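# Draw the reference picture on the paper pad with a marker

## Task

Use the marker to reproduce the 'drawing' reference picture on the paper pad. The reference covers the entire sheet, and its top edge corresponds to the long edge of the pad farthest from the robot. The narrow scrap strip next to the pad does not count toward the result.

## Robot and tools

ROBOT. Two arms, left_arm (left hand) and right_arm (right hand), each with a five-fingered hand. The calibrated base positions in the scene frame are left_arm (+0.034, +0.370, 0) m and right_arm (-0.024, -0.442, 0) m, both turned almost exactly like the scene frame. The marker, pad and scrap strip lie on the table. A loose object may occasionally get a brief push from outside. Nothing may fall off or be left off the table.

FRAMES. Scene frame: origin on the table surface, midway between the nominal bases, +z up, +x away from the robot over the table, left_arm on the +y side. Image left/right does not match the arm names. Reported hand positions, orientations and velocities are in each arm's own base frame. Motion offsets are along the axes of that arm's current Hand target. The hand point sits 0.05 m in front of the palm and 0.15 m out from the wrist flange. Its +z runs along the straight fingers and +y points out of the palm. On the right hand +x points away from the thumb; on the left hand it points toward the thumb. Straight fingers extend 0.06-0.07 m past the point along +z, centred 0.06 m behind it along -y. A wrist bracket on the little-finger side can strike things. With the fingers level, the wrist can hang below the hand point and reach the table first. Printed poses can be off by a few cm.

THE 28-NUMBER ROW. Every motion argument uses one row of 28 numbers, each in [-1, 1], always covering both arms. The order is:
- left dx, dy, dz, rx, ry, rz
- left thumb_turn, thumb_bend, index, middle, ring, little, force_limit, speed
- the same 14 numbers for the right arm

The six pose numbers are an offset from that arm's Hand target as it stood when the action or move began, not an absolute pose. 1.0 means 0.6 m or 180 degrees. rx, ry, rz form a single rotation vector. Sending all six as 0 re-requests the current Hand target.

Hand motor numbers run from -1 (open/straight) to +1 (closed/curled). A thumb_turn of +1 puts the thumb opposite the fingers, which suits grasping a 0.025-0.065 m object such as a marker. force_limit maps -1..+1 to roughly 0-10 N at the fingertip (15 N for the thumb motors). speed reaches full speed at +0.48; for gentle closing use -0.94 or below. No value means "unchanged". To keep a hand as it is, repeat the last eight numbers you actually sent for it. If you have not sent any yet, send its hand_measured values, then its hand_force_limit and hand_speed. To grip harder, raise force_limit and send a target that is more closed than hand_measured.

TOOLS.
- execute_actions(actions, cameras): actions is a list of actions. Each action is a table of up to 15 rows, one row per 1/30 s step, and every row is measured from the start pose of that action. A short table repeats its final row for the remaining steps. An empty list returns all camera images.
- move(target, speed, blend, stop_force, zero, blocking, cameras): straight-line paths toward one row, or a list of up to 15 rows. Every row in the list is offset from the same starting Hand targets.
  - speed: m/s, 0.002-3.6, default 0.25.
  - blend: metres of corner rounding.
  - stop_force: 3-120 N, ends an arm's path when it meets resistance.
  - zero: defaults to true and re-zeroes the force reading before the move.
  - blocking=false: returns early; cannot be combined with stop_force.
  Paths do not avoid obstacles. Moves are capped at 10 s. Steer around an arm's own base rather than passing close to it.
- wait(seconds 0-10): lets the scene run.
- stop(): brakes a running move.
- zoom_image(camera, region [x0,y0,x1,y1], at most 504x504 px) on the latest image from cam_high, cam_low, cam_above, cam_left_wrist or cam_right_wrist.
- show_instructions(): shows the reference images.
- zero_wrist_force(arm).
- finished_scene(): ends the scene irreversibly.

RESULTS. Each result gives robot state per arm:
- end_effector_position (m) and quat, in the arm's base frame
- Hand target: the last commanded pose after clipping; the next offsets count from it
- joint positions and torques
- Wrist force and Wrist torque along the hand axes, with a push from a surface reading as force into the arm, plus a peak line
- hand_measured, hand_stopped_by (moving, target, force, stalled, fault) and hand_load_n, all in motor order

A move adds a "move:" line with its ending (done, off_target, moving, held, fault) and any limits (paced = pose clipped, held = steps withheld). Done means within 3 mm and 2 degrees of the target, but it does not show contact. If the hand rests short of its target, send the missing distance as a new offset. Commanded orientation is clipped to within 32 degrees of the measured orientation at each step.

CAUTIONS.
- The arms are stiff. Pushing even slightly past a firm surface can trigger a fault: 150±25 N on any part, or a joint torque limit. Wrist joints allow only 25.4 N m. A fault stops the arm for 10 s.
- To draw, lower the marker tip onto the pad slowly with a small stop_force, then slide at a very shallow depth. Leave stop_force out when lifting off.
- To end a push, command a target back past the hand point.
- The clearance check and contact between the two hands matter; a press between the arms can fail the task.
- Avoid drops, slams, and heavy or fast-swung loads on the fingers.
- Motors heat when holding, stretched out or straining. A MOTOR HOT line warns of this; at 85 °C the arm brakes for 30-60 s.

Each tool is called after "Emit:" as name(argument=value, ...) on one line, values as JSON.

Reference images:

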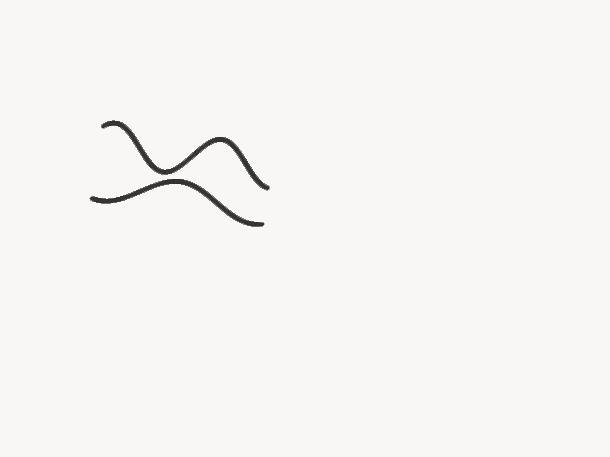

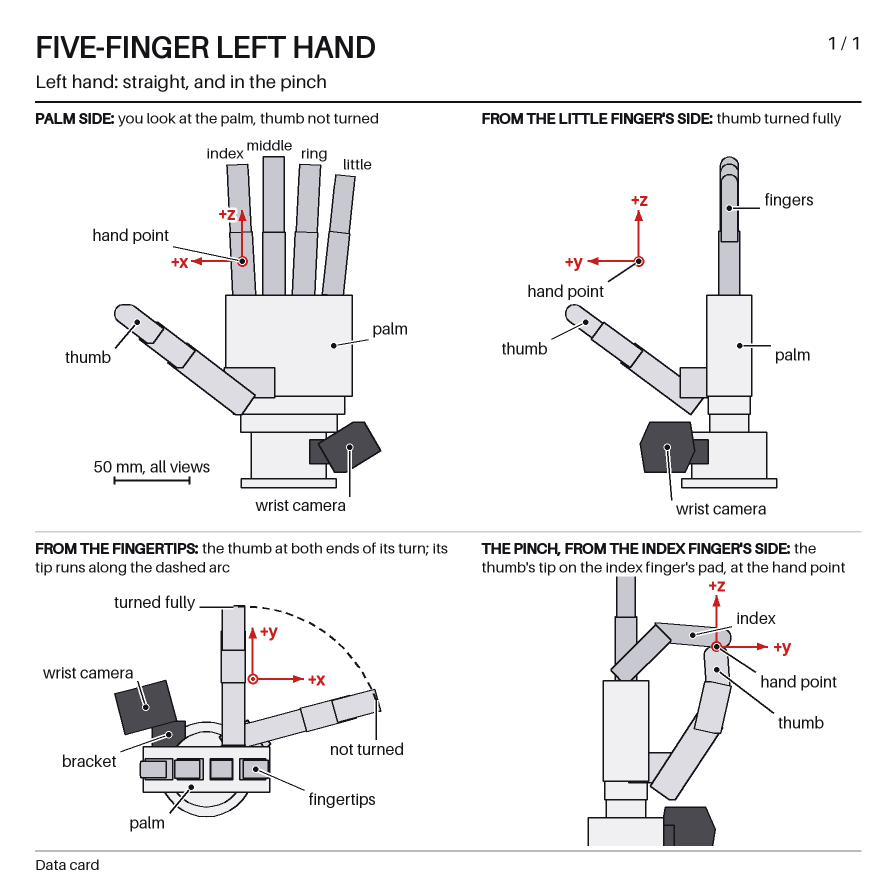

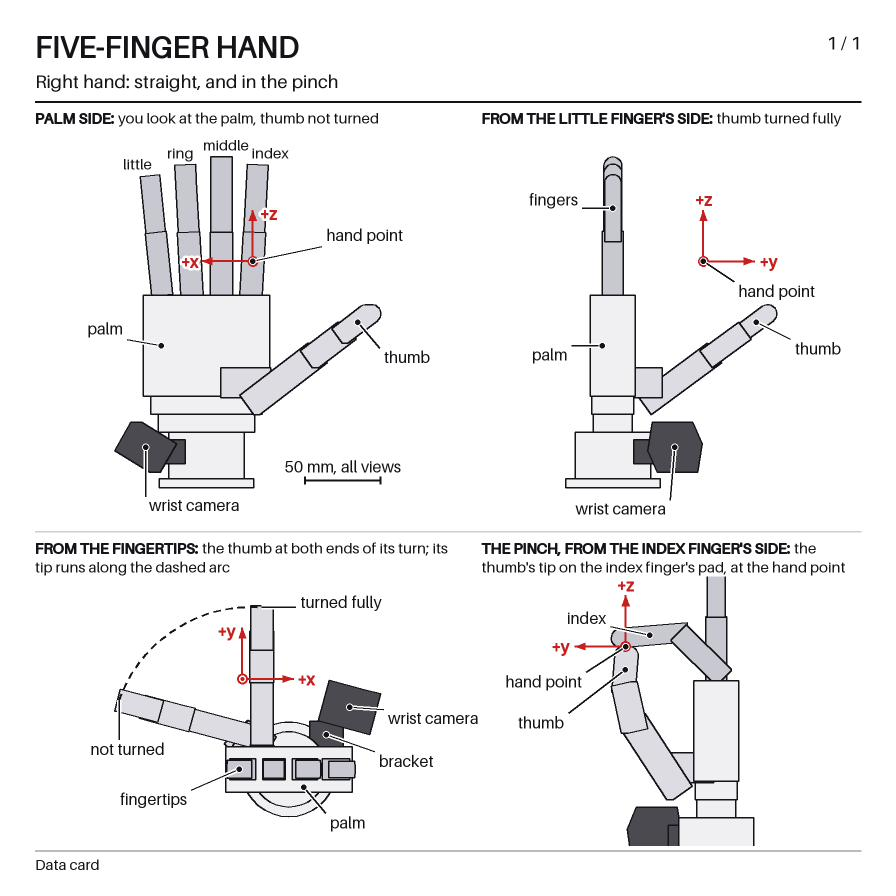

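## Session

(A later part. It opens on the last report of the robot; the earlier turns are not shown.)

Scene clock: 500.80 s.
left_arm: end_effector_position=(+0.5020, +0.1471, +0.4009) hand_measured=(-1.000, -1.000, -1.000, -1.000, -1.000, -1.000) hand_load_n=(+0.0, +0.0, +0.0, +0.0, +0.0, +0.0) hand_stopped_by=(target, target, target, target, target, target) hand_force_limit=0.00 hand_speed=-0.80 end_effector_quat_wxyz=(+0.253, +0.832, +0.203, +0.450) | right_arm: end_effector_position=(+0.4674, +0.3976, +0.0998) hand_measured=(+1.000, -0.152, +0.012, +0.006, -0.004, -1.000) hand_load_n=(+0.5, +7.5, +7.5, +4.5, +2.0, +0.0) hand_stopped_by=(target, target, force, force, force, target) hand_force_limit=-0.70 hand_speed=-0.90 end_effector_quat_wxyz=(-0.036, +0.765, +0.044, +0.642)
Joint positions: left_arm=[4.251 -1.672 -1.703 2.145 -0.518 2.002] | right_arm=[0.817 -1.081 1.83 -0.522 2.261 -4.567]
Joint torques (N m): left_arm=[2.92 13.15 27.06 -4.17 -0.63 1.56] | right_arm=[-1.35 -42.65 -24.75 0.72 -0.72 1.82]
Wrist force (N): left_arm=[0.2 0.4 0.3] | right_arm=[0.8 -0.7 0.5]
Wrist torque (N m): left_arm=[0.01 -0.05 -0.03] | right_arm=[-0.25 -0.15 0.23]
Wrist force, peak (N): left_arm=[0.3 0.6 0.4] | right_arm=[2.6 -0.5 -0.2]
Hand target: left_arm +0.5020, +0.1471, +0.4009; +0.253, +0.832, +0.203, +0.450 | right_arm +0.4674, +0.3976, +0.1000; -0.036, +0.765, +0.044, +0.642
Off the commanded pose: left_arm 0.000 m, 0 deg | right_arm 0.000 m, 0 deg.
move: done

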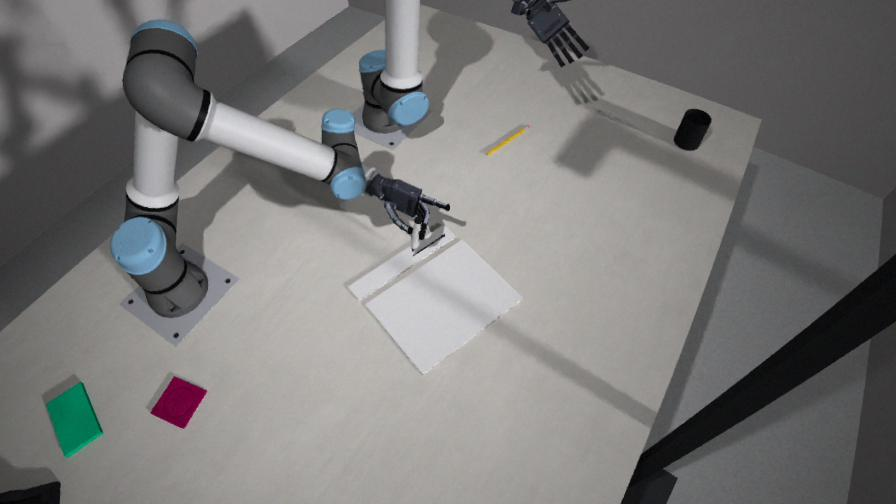

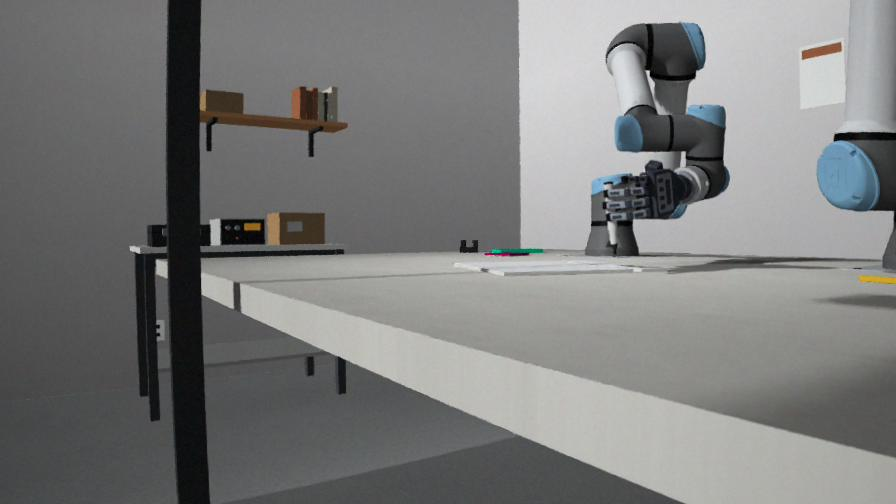

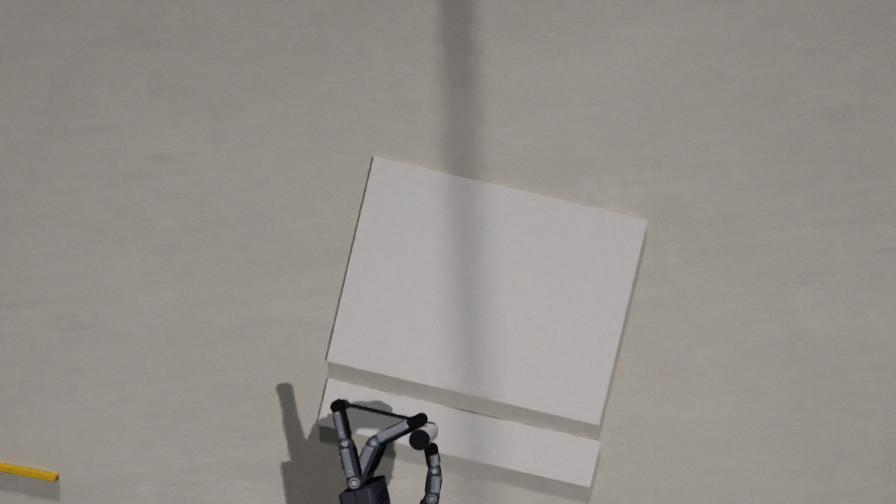

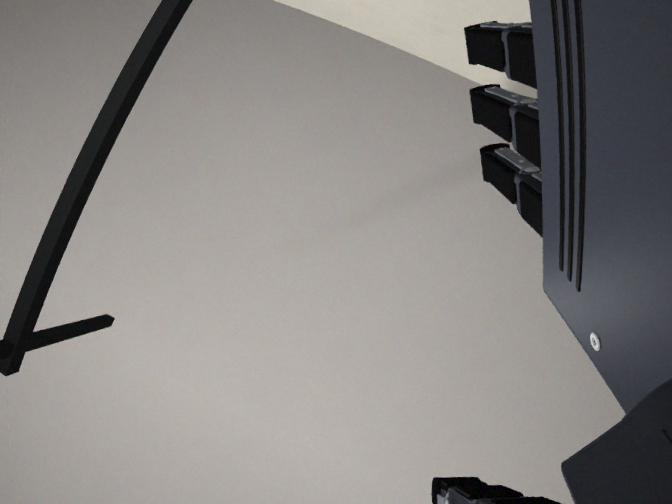

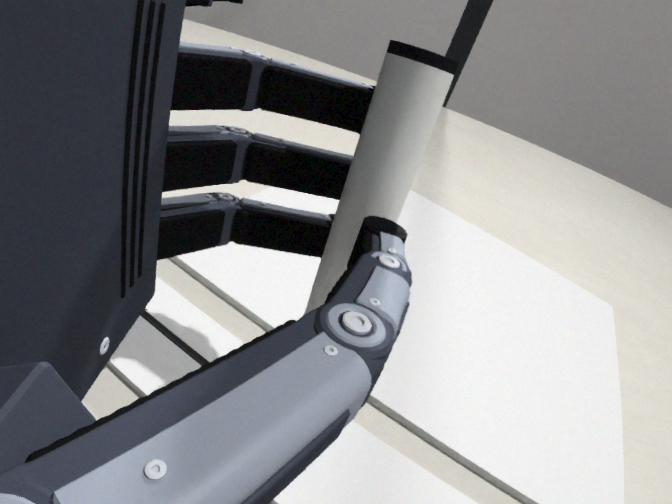

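Emit:
move(target=[[0,0,0,0,0,0,-1,-1,-1,-1,-1,-1,0,-0.8,0.0642,0.0300,0.3643,0,0,0,1,-0.15,0.65,0.65,0.6,-1,-0.7,-0.9]], speed=0.2, cameras=["all"])

Emit:
zoom_image(camera="cam_above", region=[300, 360, 460, 460])

Emit:
zoom_image(camera="cam_above", region=[280, 140, 480, 300])

Emit:
zoom_image(camera="cam_above", region=[560, 360, 640, 440])

Emit:
zoom_image(camera="cam_above", region=[600, 180, 680, 260])

Emit:
zoom_image(camera="cam_above", region=[300, 320, 380, 400])

Emit:
zoom_image(camera="cam_above", region=[330, 120, 410, 200])

Scene clock: 515.73 s.
left_arm: end_effector_position=(+0.5020, +0.1471, +0.4009) hand_measured=(-1.000, -1.000, -1.000, -1.000, -1.000, -1.000) hand_load_n=(+0.0, +0.0, +0.0, +0.0, +0.0, +0.0) hand_stopped_by=(target, target, target, target, target, target) hand_force_limit=0.00 hand_speed=-0.80 end_effector_quat_wxyz=(+0.253, +0.832, +0.203, +0.450) | right_arm: end_effector_position=(+0.6899, +0.4049, +0.1001) hand_measured=(+1.000, -0.152, +0.012, +0.006, -0.004, -1.000) hand_load_n=(+0.5, +7.0, +7.0, +4.5, +2.0, +0.0) hand_stopped_by=(target, target, force, force, force, target) hand_force_limit=-0.70 hand_speed=-0.90 end_effector_quat_wxyz=(-0.036, +0.765, +0.044, +0.642)
Joint positions: left_arm=[4.251 -1.672 -1.703 2.145 -0.518 2.002] | right_arm=[0.563 -0.817 1.355 -0.345 2.013 -4.63]
Joint torques (N m): left_arm=[3.07 12.87 27.12 -4.17 -0.63 1.56] | right_arm=[-6.47 -35.67 -26.5 0.52 -1.99 1.73]
Wrist force (N): left_arm=[0.4 0.3 0.1] | right_arm=[1.4 -0.2 0.7]
Wrist torque (N m): left_arm=[0.01 -0.08 -0.01] | right_arm=[-0.20 -0.24 0.27]
Wrist force, peak (N): left_arm=[0.6 0.5 -0.1] | right_arm=[1.6 0.1 1.2]
Hand target: left_arm +0.5020, +0.1471, +0.4009; +0.253, +0.832, +0.203, +0.450 | right_arm +0.6899, +0.4050, +0.1001; -0.036, +0.765, +0.044, +0.642
Off the commanded pose: left_arm 0.000 m, 0 deg | right_arm 0.000 m, 0 deg.
move: done

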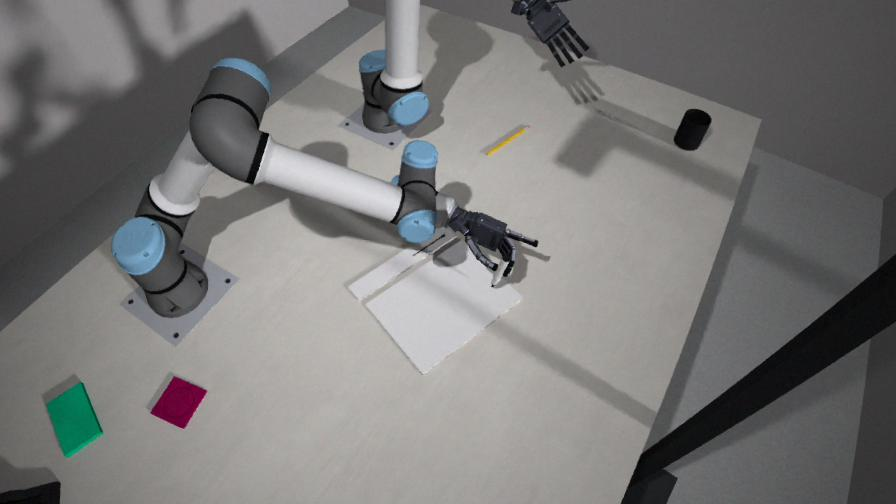

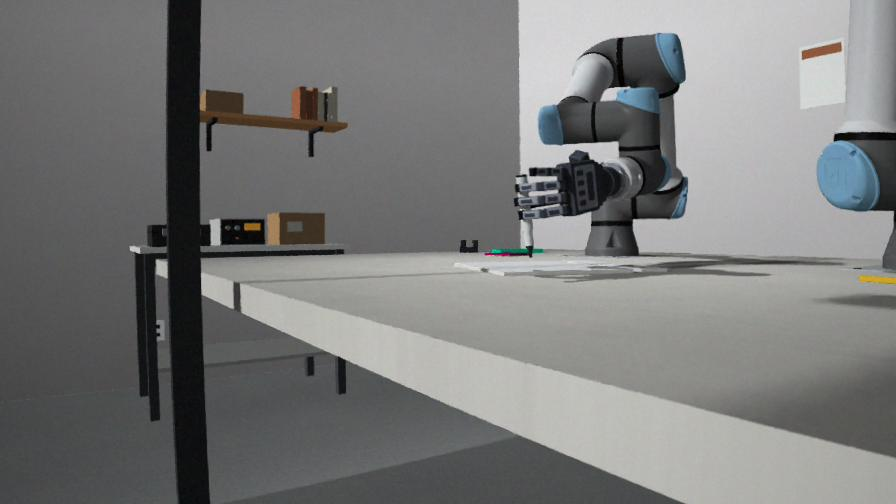

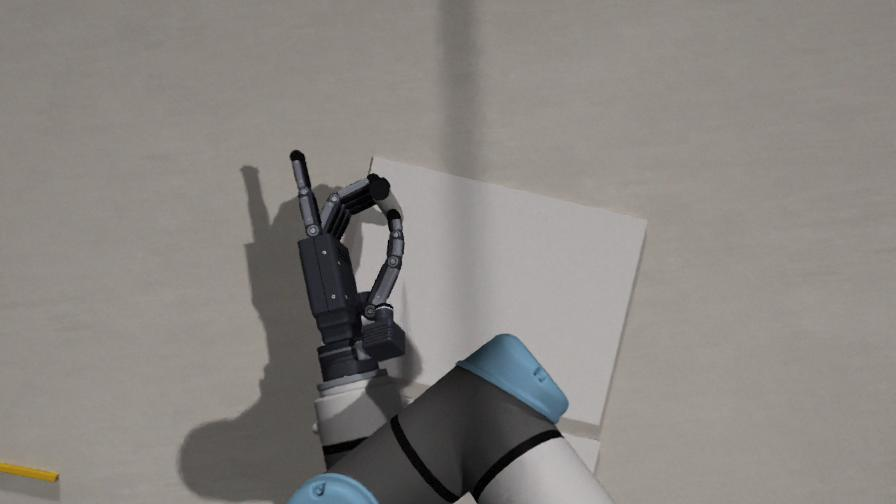

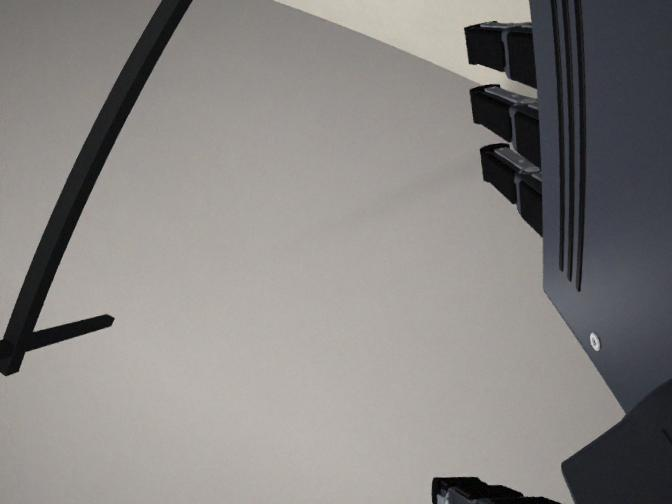

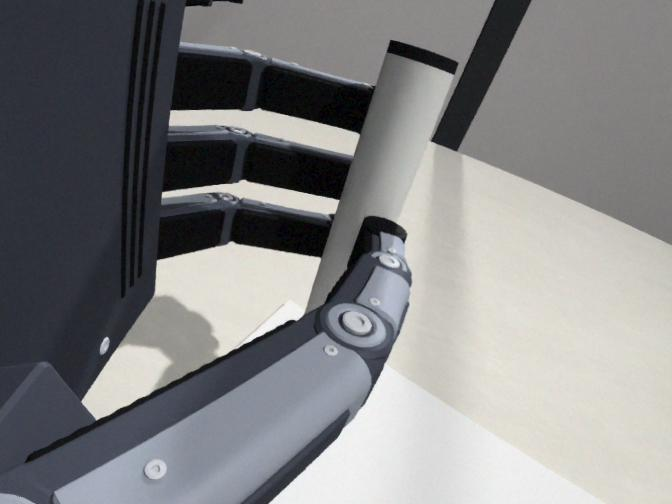

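Scaled by 3.150 from the camera's 896x504 image, which has a finer 1280x720 frame.

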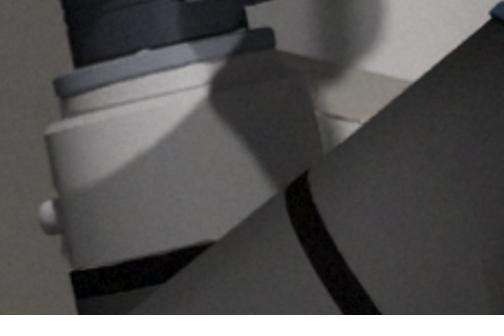

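Scaled by 2.520 from the camera's 896x504 image, which has a finer 1280x720 frame.

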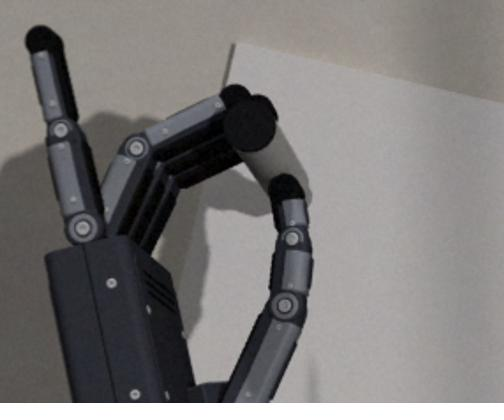

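Scaled by 6.300 from the camera's 896x504 image, which has a finer 1280x720 frame.

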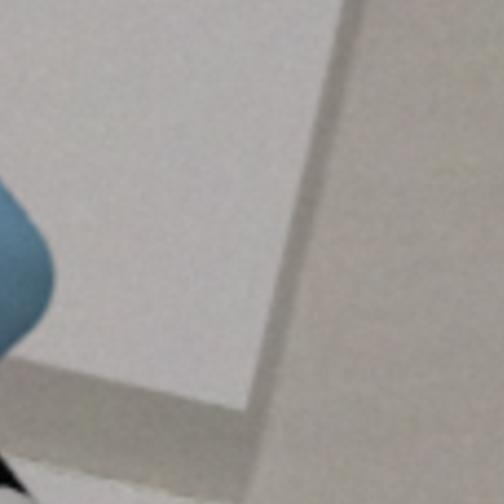

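Scaled by 6.300 from the camera's 896x504 image, which has a finer 1280x720 frame.

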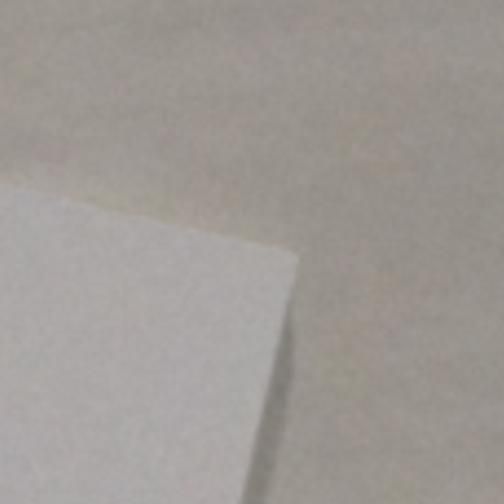

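Scaled by 6.300 from the camera's 896x504 image, which has a finer 1280x720 frame.

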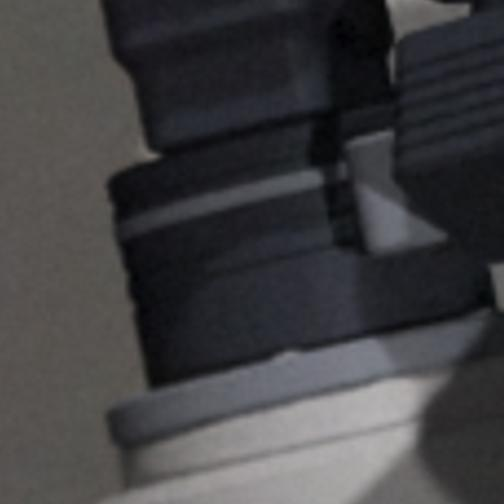

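Scaled by 6.300 from the camera's 896x504 image, which has a finer 1280x720 frame.

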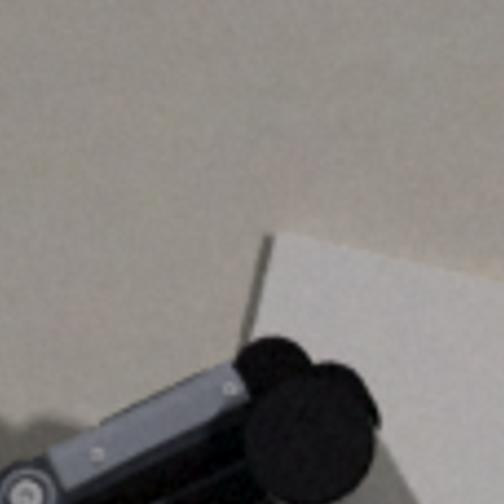

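Emit:
zoom_image(camera="cam_above", region=[370, 180, 430, 240])

Emit:
zoom_image(camera="cam_high", region=[400, 215, 530, 310])

Scaled by 8.400 from the camera's 896x504 image, which has a finer 1280x720 frame.

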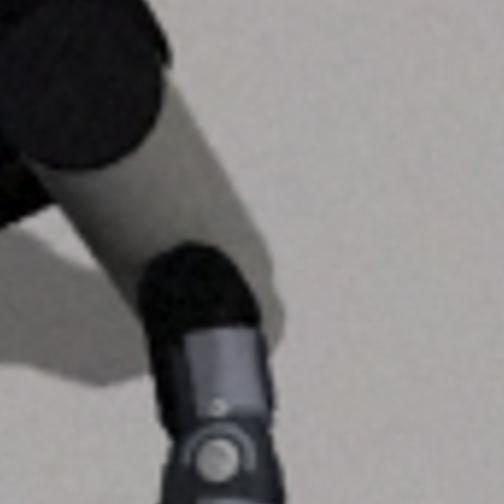

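Scaled by 3.877 from the camera's 896x504 image, which has a finer 1280x720 frame.

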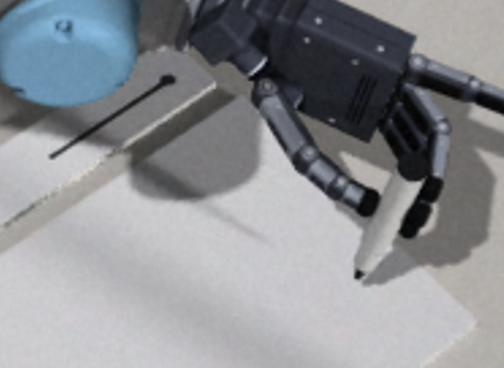

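Emit:
move(target=[[0,0,0,0,0,0,-1,-1,-1,-1,-1,-1,0,-0.8,-0.0720,0.0597,-0.4087,0,0,0,1,-0.15,0.65,0.65,0.6,-1,-0.7,-0.9],[0,0,0,0,0,0,-1,-1,-1,-1,-1,-1,0,-0.8,-0.1054,0.0597,-0.4027,0,0,0,1,-0.15,0.65,0.65,0.6,-1,-0.7,-0.9],[0,0,0,0,0,0,-1,-1,-1,-1,-1,-1,0,-0.8,-0.1094,0.1042,-0.4247,0,0,0,1,-0.15,0.65,0.65,0.6,-1,-0.7,-0.9]], speed=[0.2,0.02,0.03])

Scene clock: 588.03 s.
left_arm: end_effector_position=(+0.5020, +0.1471, +0.4009) hand_measured=(-1.000, -1.000, -1.000, -1.000, -1.000, -1.000) hand_load_n=(+0.0, +0.0, -0.5, +0.0, +0.0, +0.0) hand_stopped_by=(target, target, target, target, target, target) hand_force_limit=0.00 hand_speed=-0.80 end_effector_quat_wxyz=(+0.253, +0.832, +0.203, +0.450) | right_arm: end_effector_position=(+0.4364, +0.3131, +0.0796) hand_measured=(+1.000, -0.152, +0.012, +0.006, -0.004, -1.000) hand_load_n=(+0.0, +7.5, +7.0, +4.5, +2.5, +0.0) hand_stopped_by=(target, target, force, force, force, target) hand_force_limit=-0.70 hand_speed=-0.90 end_effector_quat_wxyz=(-0.036, +0.765, +0.044, +0.642)
Joint positions: left_arm=[4.251 -1.672 -1.703 2.145 -0.518 2.002] | right_arm=[0.723 -1.208 2.116 -0.697 2.17 -4.593]
Joint torques (N m): left_arm=[2.14 12.19 26.16 -4.15 -0.57 1.47] | right_arm=[-6.09 -35.16 -4.05 -1.43 -1.6 -1.63]
Wrist force (N): left_arm=[0.3 0.5 0.1] | right_arm=[4.4 -1.0 0.5]
Wrist torque (N m): left_arm=[0.04 -0.06 -0.02] | right_arm=[-0.20 -0.17 0.27]
Wrist force, peak (N): left_arm=[0.7 0.6 -0.1] | right_arm=[4.9 -1.6 0.3]
Hand target: left_arm +0.5020, +0.1471, +0.4009; +0.253, +0.832, +0.203, +0.450 | right_arm +0.4364, +0.3130, +0.0796; -0.036, +0.765, +0.044, +0.642
Off the commanded pose: left_arm 0.000 m, 0 deg | right_arm 0.000 m, 0 deg.
move: done

Emit:
move(target=[[0,0,0,0,0,0,-1,-1,-1,-1,-1,-1,0,-0.8,0.0821,0,-0.0145,0,0,0,1,-0.15,0.65,0.65,0.6,-1,-0.7,-0.9],[0,0,0,0,0,0,-1,-1,-1,-1,-1,-1,0,-0.8,0.2218,0.4568,0.1018,0,0,0,1,-0.15,0.65,0.65,0.6,-1,-0.7,-0.9]], speed=[0.1,0.25], blend=[0.02,0], cameras=["all"])

Emit:
zoom_image(camera="cam_above", region=[300, 370, 400, 440])

Emit:
zoom_image(camera="cam_above", region=[380, 390, 480, 460])

Emit:
zoom_image(camera="cam_above", region=[460, 400, 560, 470])

Emit:
zoom_image(camera="cam_above", region=[300, 320, 400, 390])

Scene clock: 598.53 s.
left_arm: end_effector_position=(+0.5020, +0.1471, +0.4009) hand_measured=(-1.000, -1.000, -1.000, -1.000, -1.000, -1.000) hand_load_n=(+0.0, +0.0, +0.0, +0.0, +0.0, +0.0) hand_stopped_by=(target, target, target, target, target, target) hand_force_limit=0.00 hand_speed=-0.80 end_effector_quat_wxyz=(+0.253, +0.832, +0.203, +0.450) | right_arm: end_effector_position=(+0.5501, +0.0503, +0.2003) hand_measured=(+1.000, -0.152, +0.012, +0.006, -0.004, -1.000) hand_load_n=(+0.5, +7.0, +7.0, +4.5, +2.0, +0.0) hand_stopped_by=(target, target, force, force, force, target) hand_force_limit=-0.70 hand_speed=-0.90 end_effector_quat_wxyz=(-0.036, +0.765, +0.044, +0.642)
Joint positions: left_arm=[4.251 -1.672 -1.703 2.145 -0.518 2.002] | right_arm=[-0.171 -1.63 2.209 -0.398 1.291 -4.764]
Joint torques (N m): left_arm=[1.54 13.55 26.88 -4.17 -0.61 1.46] | right_arm=[-6.7 -5.61 -27.28 0.42 -2.14 -1.62]
Wrist force (N): left_arm=[0.3 0.3 0.1] | right_arm=[0.8 -0.3 0.6]
Wrist torque (N m): left_arm=[0.03 -0.07 -0.02] | right_arm=[-0.20 -0.15 0.24]
Wrist force, peak (N): left_arm=[0.6 0.6 0.3] | right_arm=[4.7 -1.2 0.2]
Hand target: left_arm +0.5020, +0.1471, +0.4009; +0.253, +0.832, +0.203, +0.450 | right_arm +0.5502, +0.0503, +0.2003; -0.036, +0.765, +0.044, +0.642
Off the commanded pose: left_arm 0.000 m, 0 deg | right_arm 0.000 m, 0 deg.
move: done

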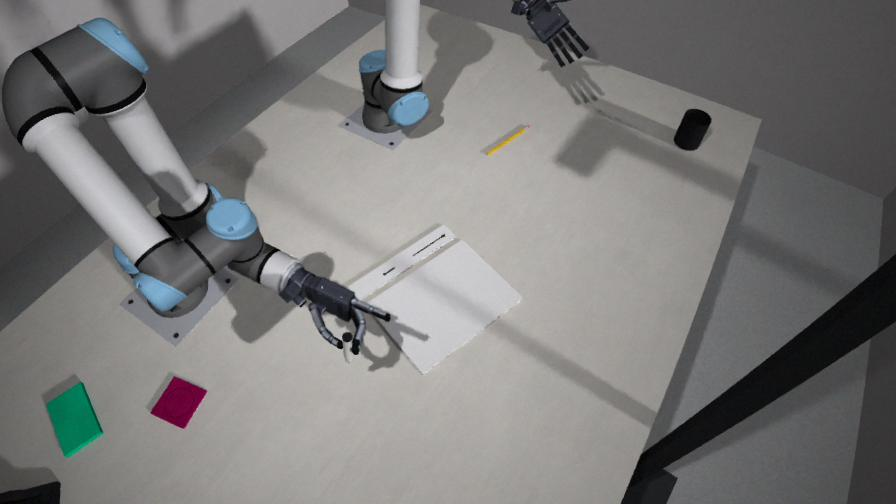

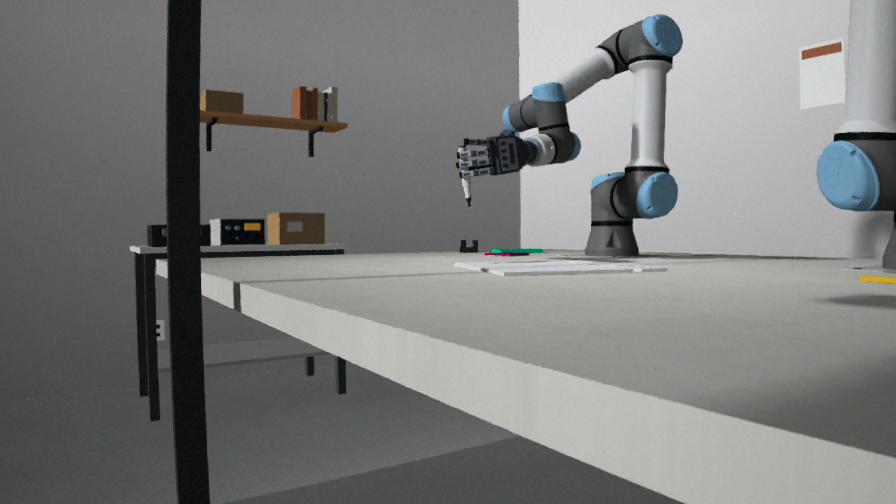

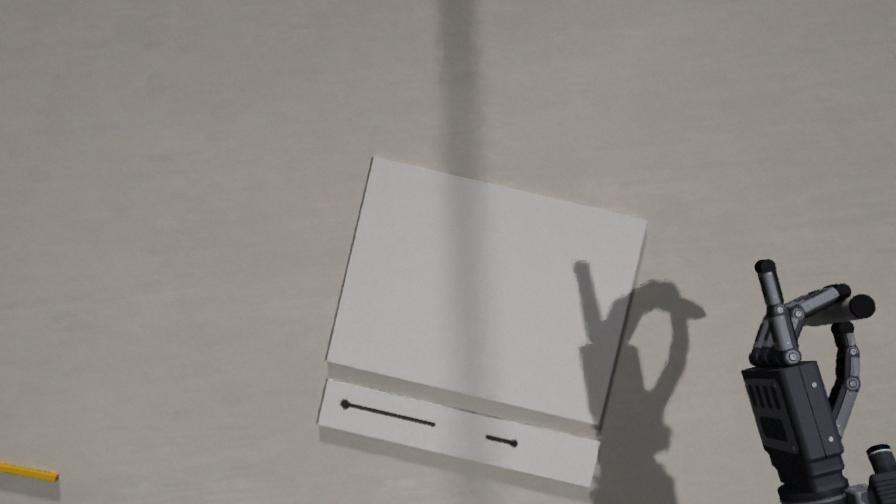

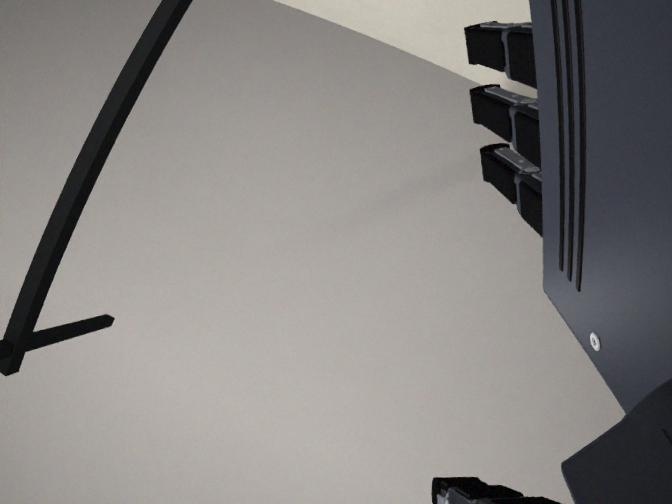

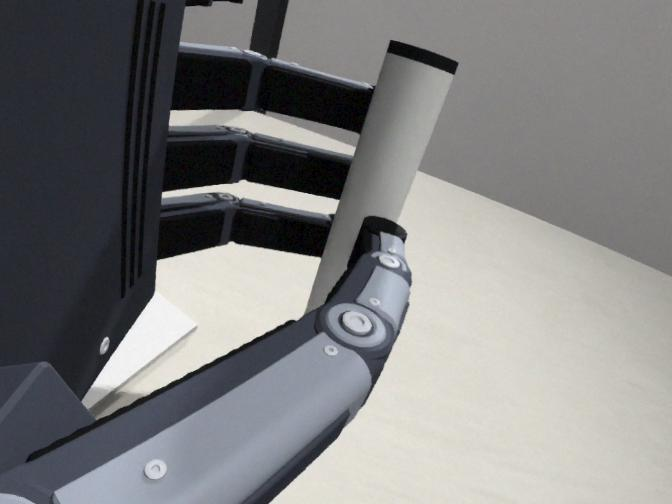

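Scaled by 5.040 from the camera's 896x504 image, which has a finer 1280x720 frame.

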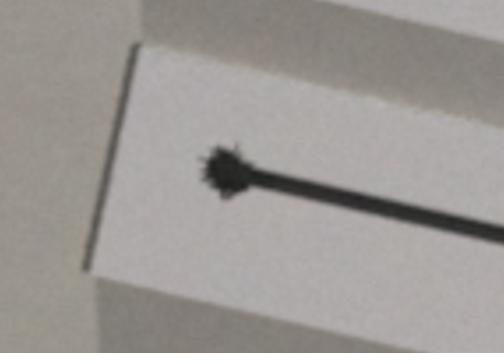

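Scaled by 5.040 from the camera's 896x504 image, which has a finer 1280x720 frame.

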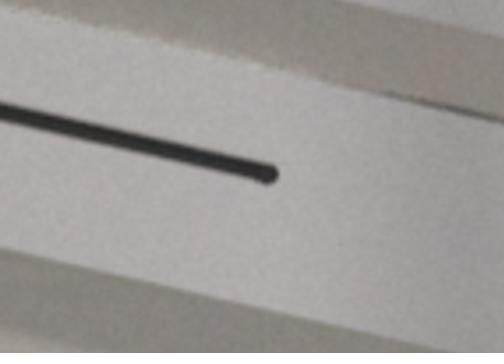

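Scaled by 5.040 from the camera's 896x504 image, which has a finer 1280x720 frame.

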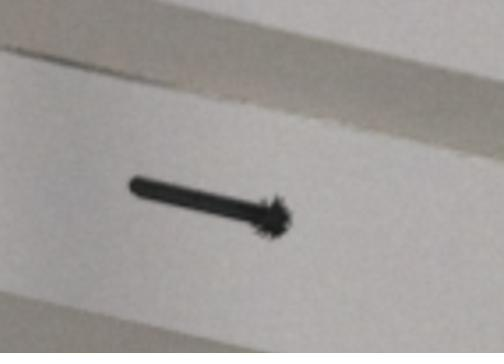

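Scaled by 5.040 from the camera's 896x504 image, which has a finer 1280x720 frame.

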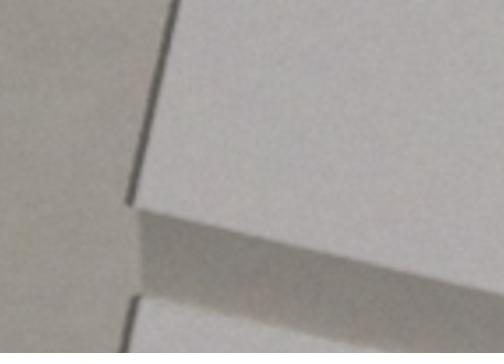

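Emit:
move(target=[[0,0,0,0,0,0,-1,-1,-1,-1,-1,-1,0,-0.8,-0.1333,-0.5513,0.3217,0,0,0,1,-0.15,0.65,0.65,0.6,-1,-0.7,-0.9]], speed=0.2, cameras=["cam_low"])

Emit:
zoom_image(camera="cam_low", region=[440, 170, 600, 290])

Scene clock: 653.83 s.
left_arm: end_effector_position=(+0.5020, +0.1471, +0.4009) hand_measured=(-1.000, -1.000, -1.000, -1.000, -1.000, -1.000) hand_load_n=(+0.0, +0.0, +0.0, +0.0, +0.5, +0.0) hand_stopped_by=(target, target, target, target, target, target) hand_force_limit=0.00 hand_speed=-0.80 end_effector_quat_wxyz=(+0.253, +0.832, +0.203, +0.450) | right_arm: end_effector_position=(+0.6877, +0.3988, +0.0878) hand_measured=(+1.000, -0.152, +0.012, +0.006, -0.004, -1.000) hand_load_n=(+0.5, +7.5, +7.5, +4.5, +1.5, +0.0) hand_stopped_by=(target, target, force, force, force, target) hand_force_limit=-0.70 hand_speed=-0.90 end_effector_quat_wxyz=(-0.036, +0.765, +0.044, +0.642)
Joint positions: left_arm=[4.251 -1.672 -1.703 2.145 -0.518 2.002] | right_arm=[0.556 -0.814 1.386 -0.38 2.006 -4.631]
Joint torques (N m): left_arm=[1.47 12.49 26.81 -4.02 -0.55 1.58] | right_arm=[7.17 -35.35 -26.63 0.6 2.39 1.97]
Wrist force (N): left_arm=[0.3 0.2 0.1] | right_arm=[1.2 -0.3 0.6]
Wrist torque (N m): left_arm=[0.00 -0.06 -0.02] | right_arm=[-0.21 -0.20 0.14]
Wrist force, peak (N): left_arm=[0.5 0.6 0.2] | right_arm=[0.9 -1.4 0.9]
Hand target: left_arm +0.5020, +0.1471, +0.4009; +0.253, +0.832, +0.203, +0.450 | right_arm +0.6877, +0.3988, +0.0878; -0.036, +0.765, +0.044, +0.642
Off the commanded pose: left_arm 0.000 m, 0 deg | right_arm 0.000 m, 0 deg.
move: done
Images, in order (width x height): cam_low 896x504.

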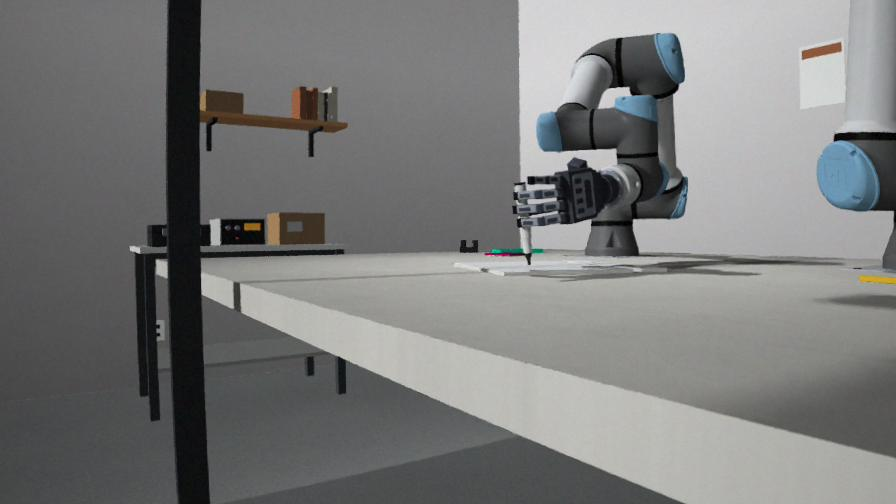

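Scaled by 3.150 from the camera's 896x504 image, which has a finer 1280x720 frame.

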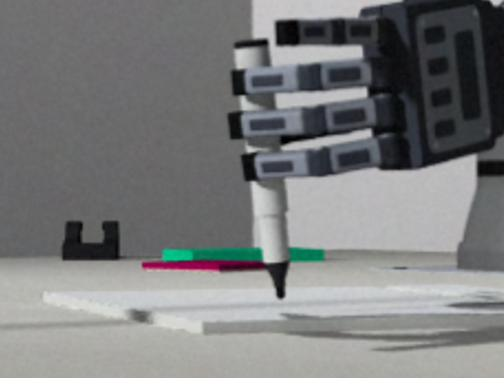

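Emit:
move(target=[[0,0,0,0,0,0,-1,-1,-1,-1,-1,-1,0,-0.8,-0.0193,0.0001,0.0041,0,0,0,1,-0.15,0.65,0.65,0.6,-1,-0.7,-0.9]], speed=0.008, stop_force=3)

Emit:
move(target=[[0,0,0,0,0,0,-1,-1,-1,-1,-1,-1,0,-0.8,0.0131,0,-0.0023,0,0,0,1,-0.15,0.65,0.65,0.6,-1,-0.7,-0.9]], speed=0.05)

Scene clock: 671.47 s.
left_arm: end_effector_position=(+0.5020, +0.1471, +0.4009) hand_measured=(-1.000, -1.000, -1.000, -1.000, -1.000, -1.000) hand_load_n=(+0.0, +0.0, +0.0, +0.0, +0.0, +0.0) hand_stopped_by=(target, target, target, target, target, target) hand_force_limit=0.00 hand_speed=-0.80 end_effector_quat_wxyz=(+0.253, +0.832, +0.203, +0.450) | right_arm: end_effector_position=(+0.6880, +0.3988, +0.0799) hand_measured=(+1.000, -0.152, +0.012, +0.006, -0.004, -1.000) hand_load_n=(+0.0, +7.0, +7.0, +4.5, +2.5, +0.0) hand_stopped_by=(target, target, force, force, force, target) hand_force_limit=-0.70 hand_speed=-0.90 end_effector_quat_wxyz=(-0.036, +0.765, +0.044, +0.642)
Joint positions: left_arm=[4.251 -1.672 -1.703 2.145 -0.518 2.002] | right_arm=[0.556 -0.803 1.39 -0.394 2.006 -4.631]
Joint torques (N m): left_arm=[0.88 12.05 26.66 -4.02 -0.55 1.45] | right_arm=[2.55 -49.78 -25 1.2 -1.43 -0.57]
Wrist force (N): left_arm=[0.3 0.5 0.0] | right_arm=[4.9 -0.5 0.5]
Wrist torque (N m): left_arm=[0.05 -0.07 -0.02] | right_arm=[-0.20 -0.16 0.13]
Wrist force, peak (N): left_arm=[0.5 0.6 0.2] | right_arm=[7.0 -0.5 0.8]
Hand target: left_arm +0.5020, +0.1471, +0.4009; +0.253, +0.832, +0.203, +0.450 | right_arm +0.6880, +0.3989, +0.0799; -0.036, +0.765, +0.044, +0.642 (not the last commanded pose)
Off the commanded pose: left_arm 0.000 m, 0 deg | right_arm 0.004 m, 0 deg.
move: contact (right_arm)

Scene clock: 672.27 s.
left_arm: end_effector_position=(+0.5020, +0.1471, +0.4009) hand_measured=(-1.000, -1.000, -1.000, -1.000, -1.000, -1.000) hand_load_n=(+0.0, +0.0, +0.0, +0.0, +0.0, +0.0) hand_stopped_by=(target, target, target, target, target, target) hand_force_limit=0.00 hand_speed=-0.80 end_effector_quat_wxyz=(+0.253, +0.832, +0.203, +0.450) | right_arm: end_effector_position=(+0.6880, +0.3989, +0.0878) hand_measured=(+1.000, -0.152, +0.012, +0.006, -0.004, -1.000) hand_load_n=(+0.5, +7.0, +7.0, +4.5, +1.5, +0.0) hand_stopped_by=(target, target, force, force, force, target) hand_force_limit=-0.70 hand_speed=-0.90 end_effector_quat_wxyz=(-0.036, +0.765, +0.044, +0.642)
Joint positions: left_arm=[4.251 -1.672 -1.703 2.145 -0.518 2.002] | right_arm=[0.556 -0.814 1.385 -0.379 2.006 -4.631]
Joint torques (N m): left_arm=[0.66 12.3 26.81 -3.99 -0.61 1.51] | right_arm=[2.81 -53.17 -27.36 0.65 -0.56 -0.89]
Wrist force (N): left_arm=[0.5 0.4 0.1] | right_arm=[1.0 0.0 0.5]
Wrist torque (N m): left_arm=[0.03 -0.09 -0.01] | right_arm=[-0.14 -0.16 0.13]
Wrist force, peak (N): left_arm=[0.6 0.6 0.2] | right_arm=[5.1 -0.1 0.6]
Hand target: left_arm +0.5020, +0.1471, +0.4009; +0.253, +0.832, +0.203, +0.450 | right_arm +0.6880, +0.3989, +0.0879; -0.036, +0.765, +0.044, +0.642
Off the commanded pose: left_arm 0.000 m, 0 deg | right_arm 0.000 m, 0 deg.
move: done

Emit:
move(target=[[0,0,0,0,0,0,-1,-1,-1,-1,-1,-1,0,-0.8,0.1329,0.5517,-0.3225,0,0,0,1,-0.15,0.65,0.65,0.6,-1,-0.7,-0.9]], speed=0.25, cameras=["cam_above"])

Emit:
zoom_image(camera="cam_above", region=[360, 180, 460, 250])

Scene clock: 681.77 s.
left_arm: end_effector_position=(+0.5020, +0.1471, +0.4009) hand_measured=(-1.000, -1.000, -1.000, -1.000, -1.000, -1.000) hand_load_n=(+0.0, -0.5, +0.0, +0.0, +0.0, +0.0) hand_stopped_by=(target, target, target, target, target, target) hand_force_limit=0.00 hand_speed=-0.80 end_effector_quat_wxyz=(+0.253, +0.832, +0.203, +0.450) | right_arm: end_effector_position=(+0.5500, +0.0500, +0.2001) hand_measured=(+1.000, -0.152, +0.012, +0.006, -0.004, -1.000) hand_load_n=(+0.5, +7.0, +7.5, +4.5, +2.0, +0.0) hand_stopped_by=(target, target, force, force, force, target) hand_force_limit=-0.70 hand_speed=-0.90 end_effector_quat_wxyz=(-0.036, +0.765, +0.044, +0.642)
Joint positions: left_arm=[4.251 -1.672 -1.703 2.145 -0.518 2.002] | right_arm=[-0.172 -1.63 2.21 -0.399 1.289 -4.764]
Joint torques (N m): left_arm=[0.72 12.06 27 -4.1 -0.57 1.49] | right_arm=[-6.48 -23.8 -11.11 0.47 -2.22 -1.71]
Wrist force (N): left_arm=[0.5 0.2 0.2] | right_arm=[1.1 -0.2 0.4]
Wrist torque (N m): left_arm=[0.00 -0.09 -0.01] | right_arm=[-0.18 -0.19 0.25]
Wrist force, peak (N): left_arm=[0.5 0.6 0.0] | right_arm=[1.5 0.0 0.9]
Hand target: left_arm +0.5020, +0.1471, +0.4009; +0.253, +0.832, +0.203, +0.450 | right_arm +0.5500, +0.0500, +0.2002; -0.036, +0.765, +0.044, +0.642
Off the commanded pose: left_arm 0.000 m, 0 deg | right_arm 0.000 m, 0 deg.
move: done
Images, in order (width x height): cam_above 896x504.

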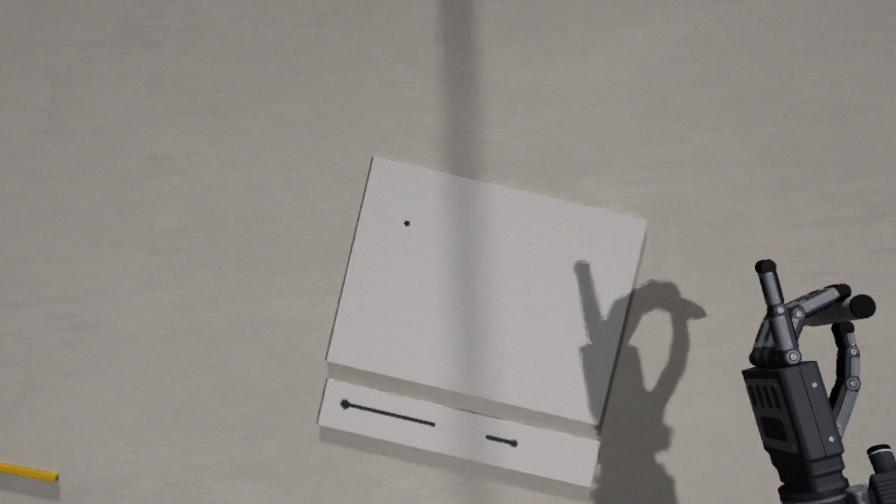

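Scaled by 5.040 from the camera's 896x504 image, which has a finer 1280x720 frame.

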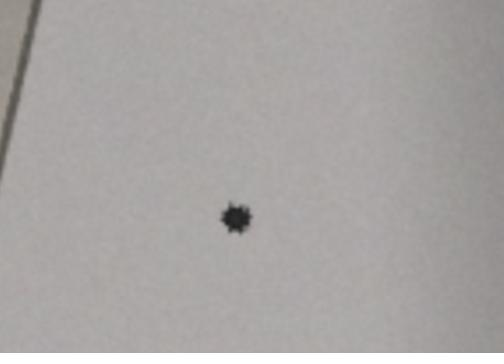

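Emit:
move(target=[[0,0,0,0,0,0,-1,-1,-1,-1,-1,-1,0,-0.8,-0.1331,-0.5527,0.3211,0,0,0,1,-0.15,0.65,0.65,0.6,-1,-0.7,-0.9]], speed=0.2)

Scene clock: 745.87 s.
left_arm: end_effector_position=(+0.5020, +0.1471, +0.4009) hand_measured=(-1.000, -1.000, -1.000, -1.000, -1.000, -1.000) hand_load_n=(+0.0, +0.0, +0.0, +0.0, +0.0, +0.0) hand_stopped_by=(target, target, target, target, target, target) hand_force_limit=0.00 hand_speed=-0.80 end_effector_quat_wxyz=(+0.253, +0.832, +0.203, +0.450) | right_arm: end_effector_position=(+0.6871, +0.3993, +0.0879) hand_measured=(+1.000, -0.152, +0.012, +0.006, -0.004, -1.000) hand_load_n=(+1.0, +7.5, +7.0, +4.5, +2.0, +0.0) hand_stopped_by=(target, target, force, force, force, target) hand_force_limit=-0.70 hand_speed=-0.90 end_effector_quat_wxyz=(-0.036, +0.765, +0.044, +0.642)
Joint positions: left_arm=[4.251 -1.672 -1.703 2.145 -0.518 2.002] | right_arm=[0.557 -0.815 1.386 -0.38 2.007 -4.631]
Joint torques (N m): left_arm=[0.05 12.45 26.7 -4 -0.47 1.38] | right_arm=[6.02 -35.89 -27.09 0.39 2.24 1.98]
Wrist force (N): left_arm=[0.3 0.2 0.1] | right_arm=[1.4 0.0 0.5]
Wrist torque (N m): left_arm=[-0.01 -0.07 -0.01] | right_arm=[-0.16 -0.21 0.15]
Wrist force, peak (N): left_arm=[0.6 0.4 0.2] | right_arm=[1.4 -0.5 1.1]
Hand target: left_arm +0.5020, +0.1471, +0.4009; +0.253, +0.832, +0.203, +0.450 | right_arm +0.6871, +0.3994, +0.0879; -0.036, +0.765, +0.044, +0.642
Off the commanded pose: left_arm 0.000 m, 0 deg | right_arm 0.000 m, 0 deg.
move: done


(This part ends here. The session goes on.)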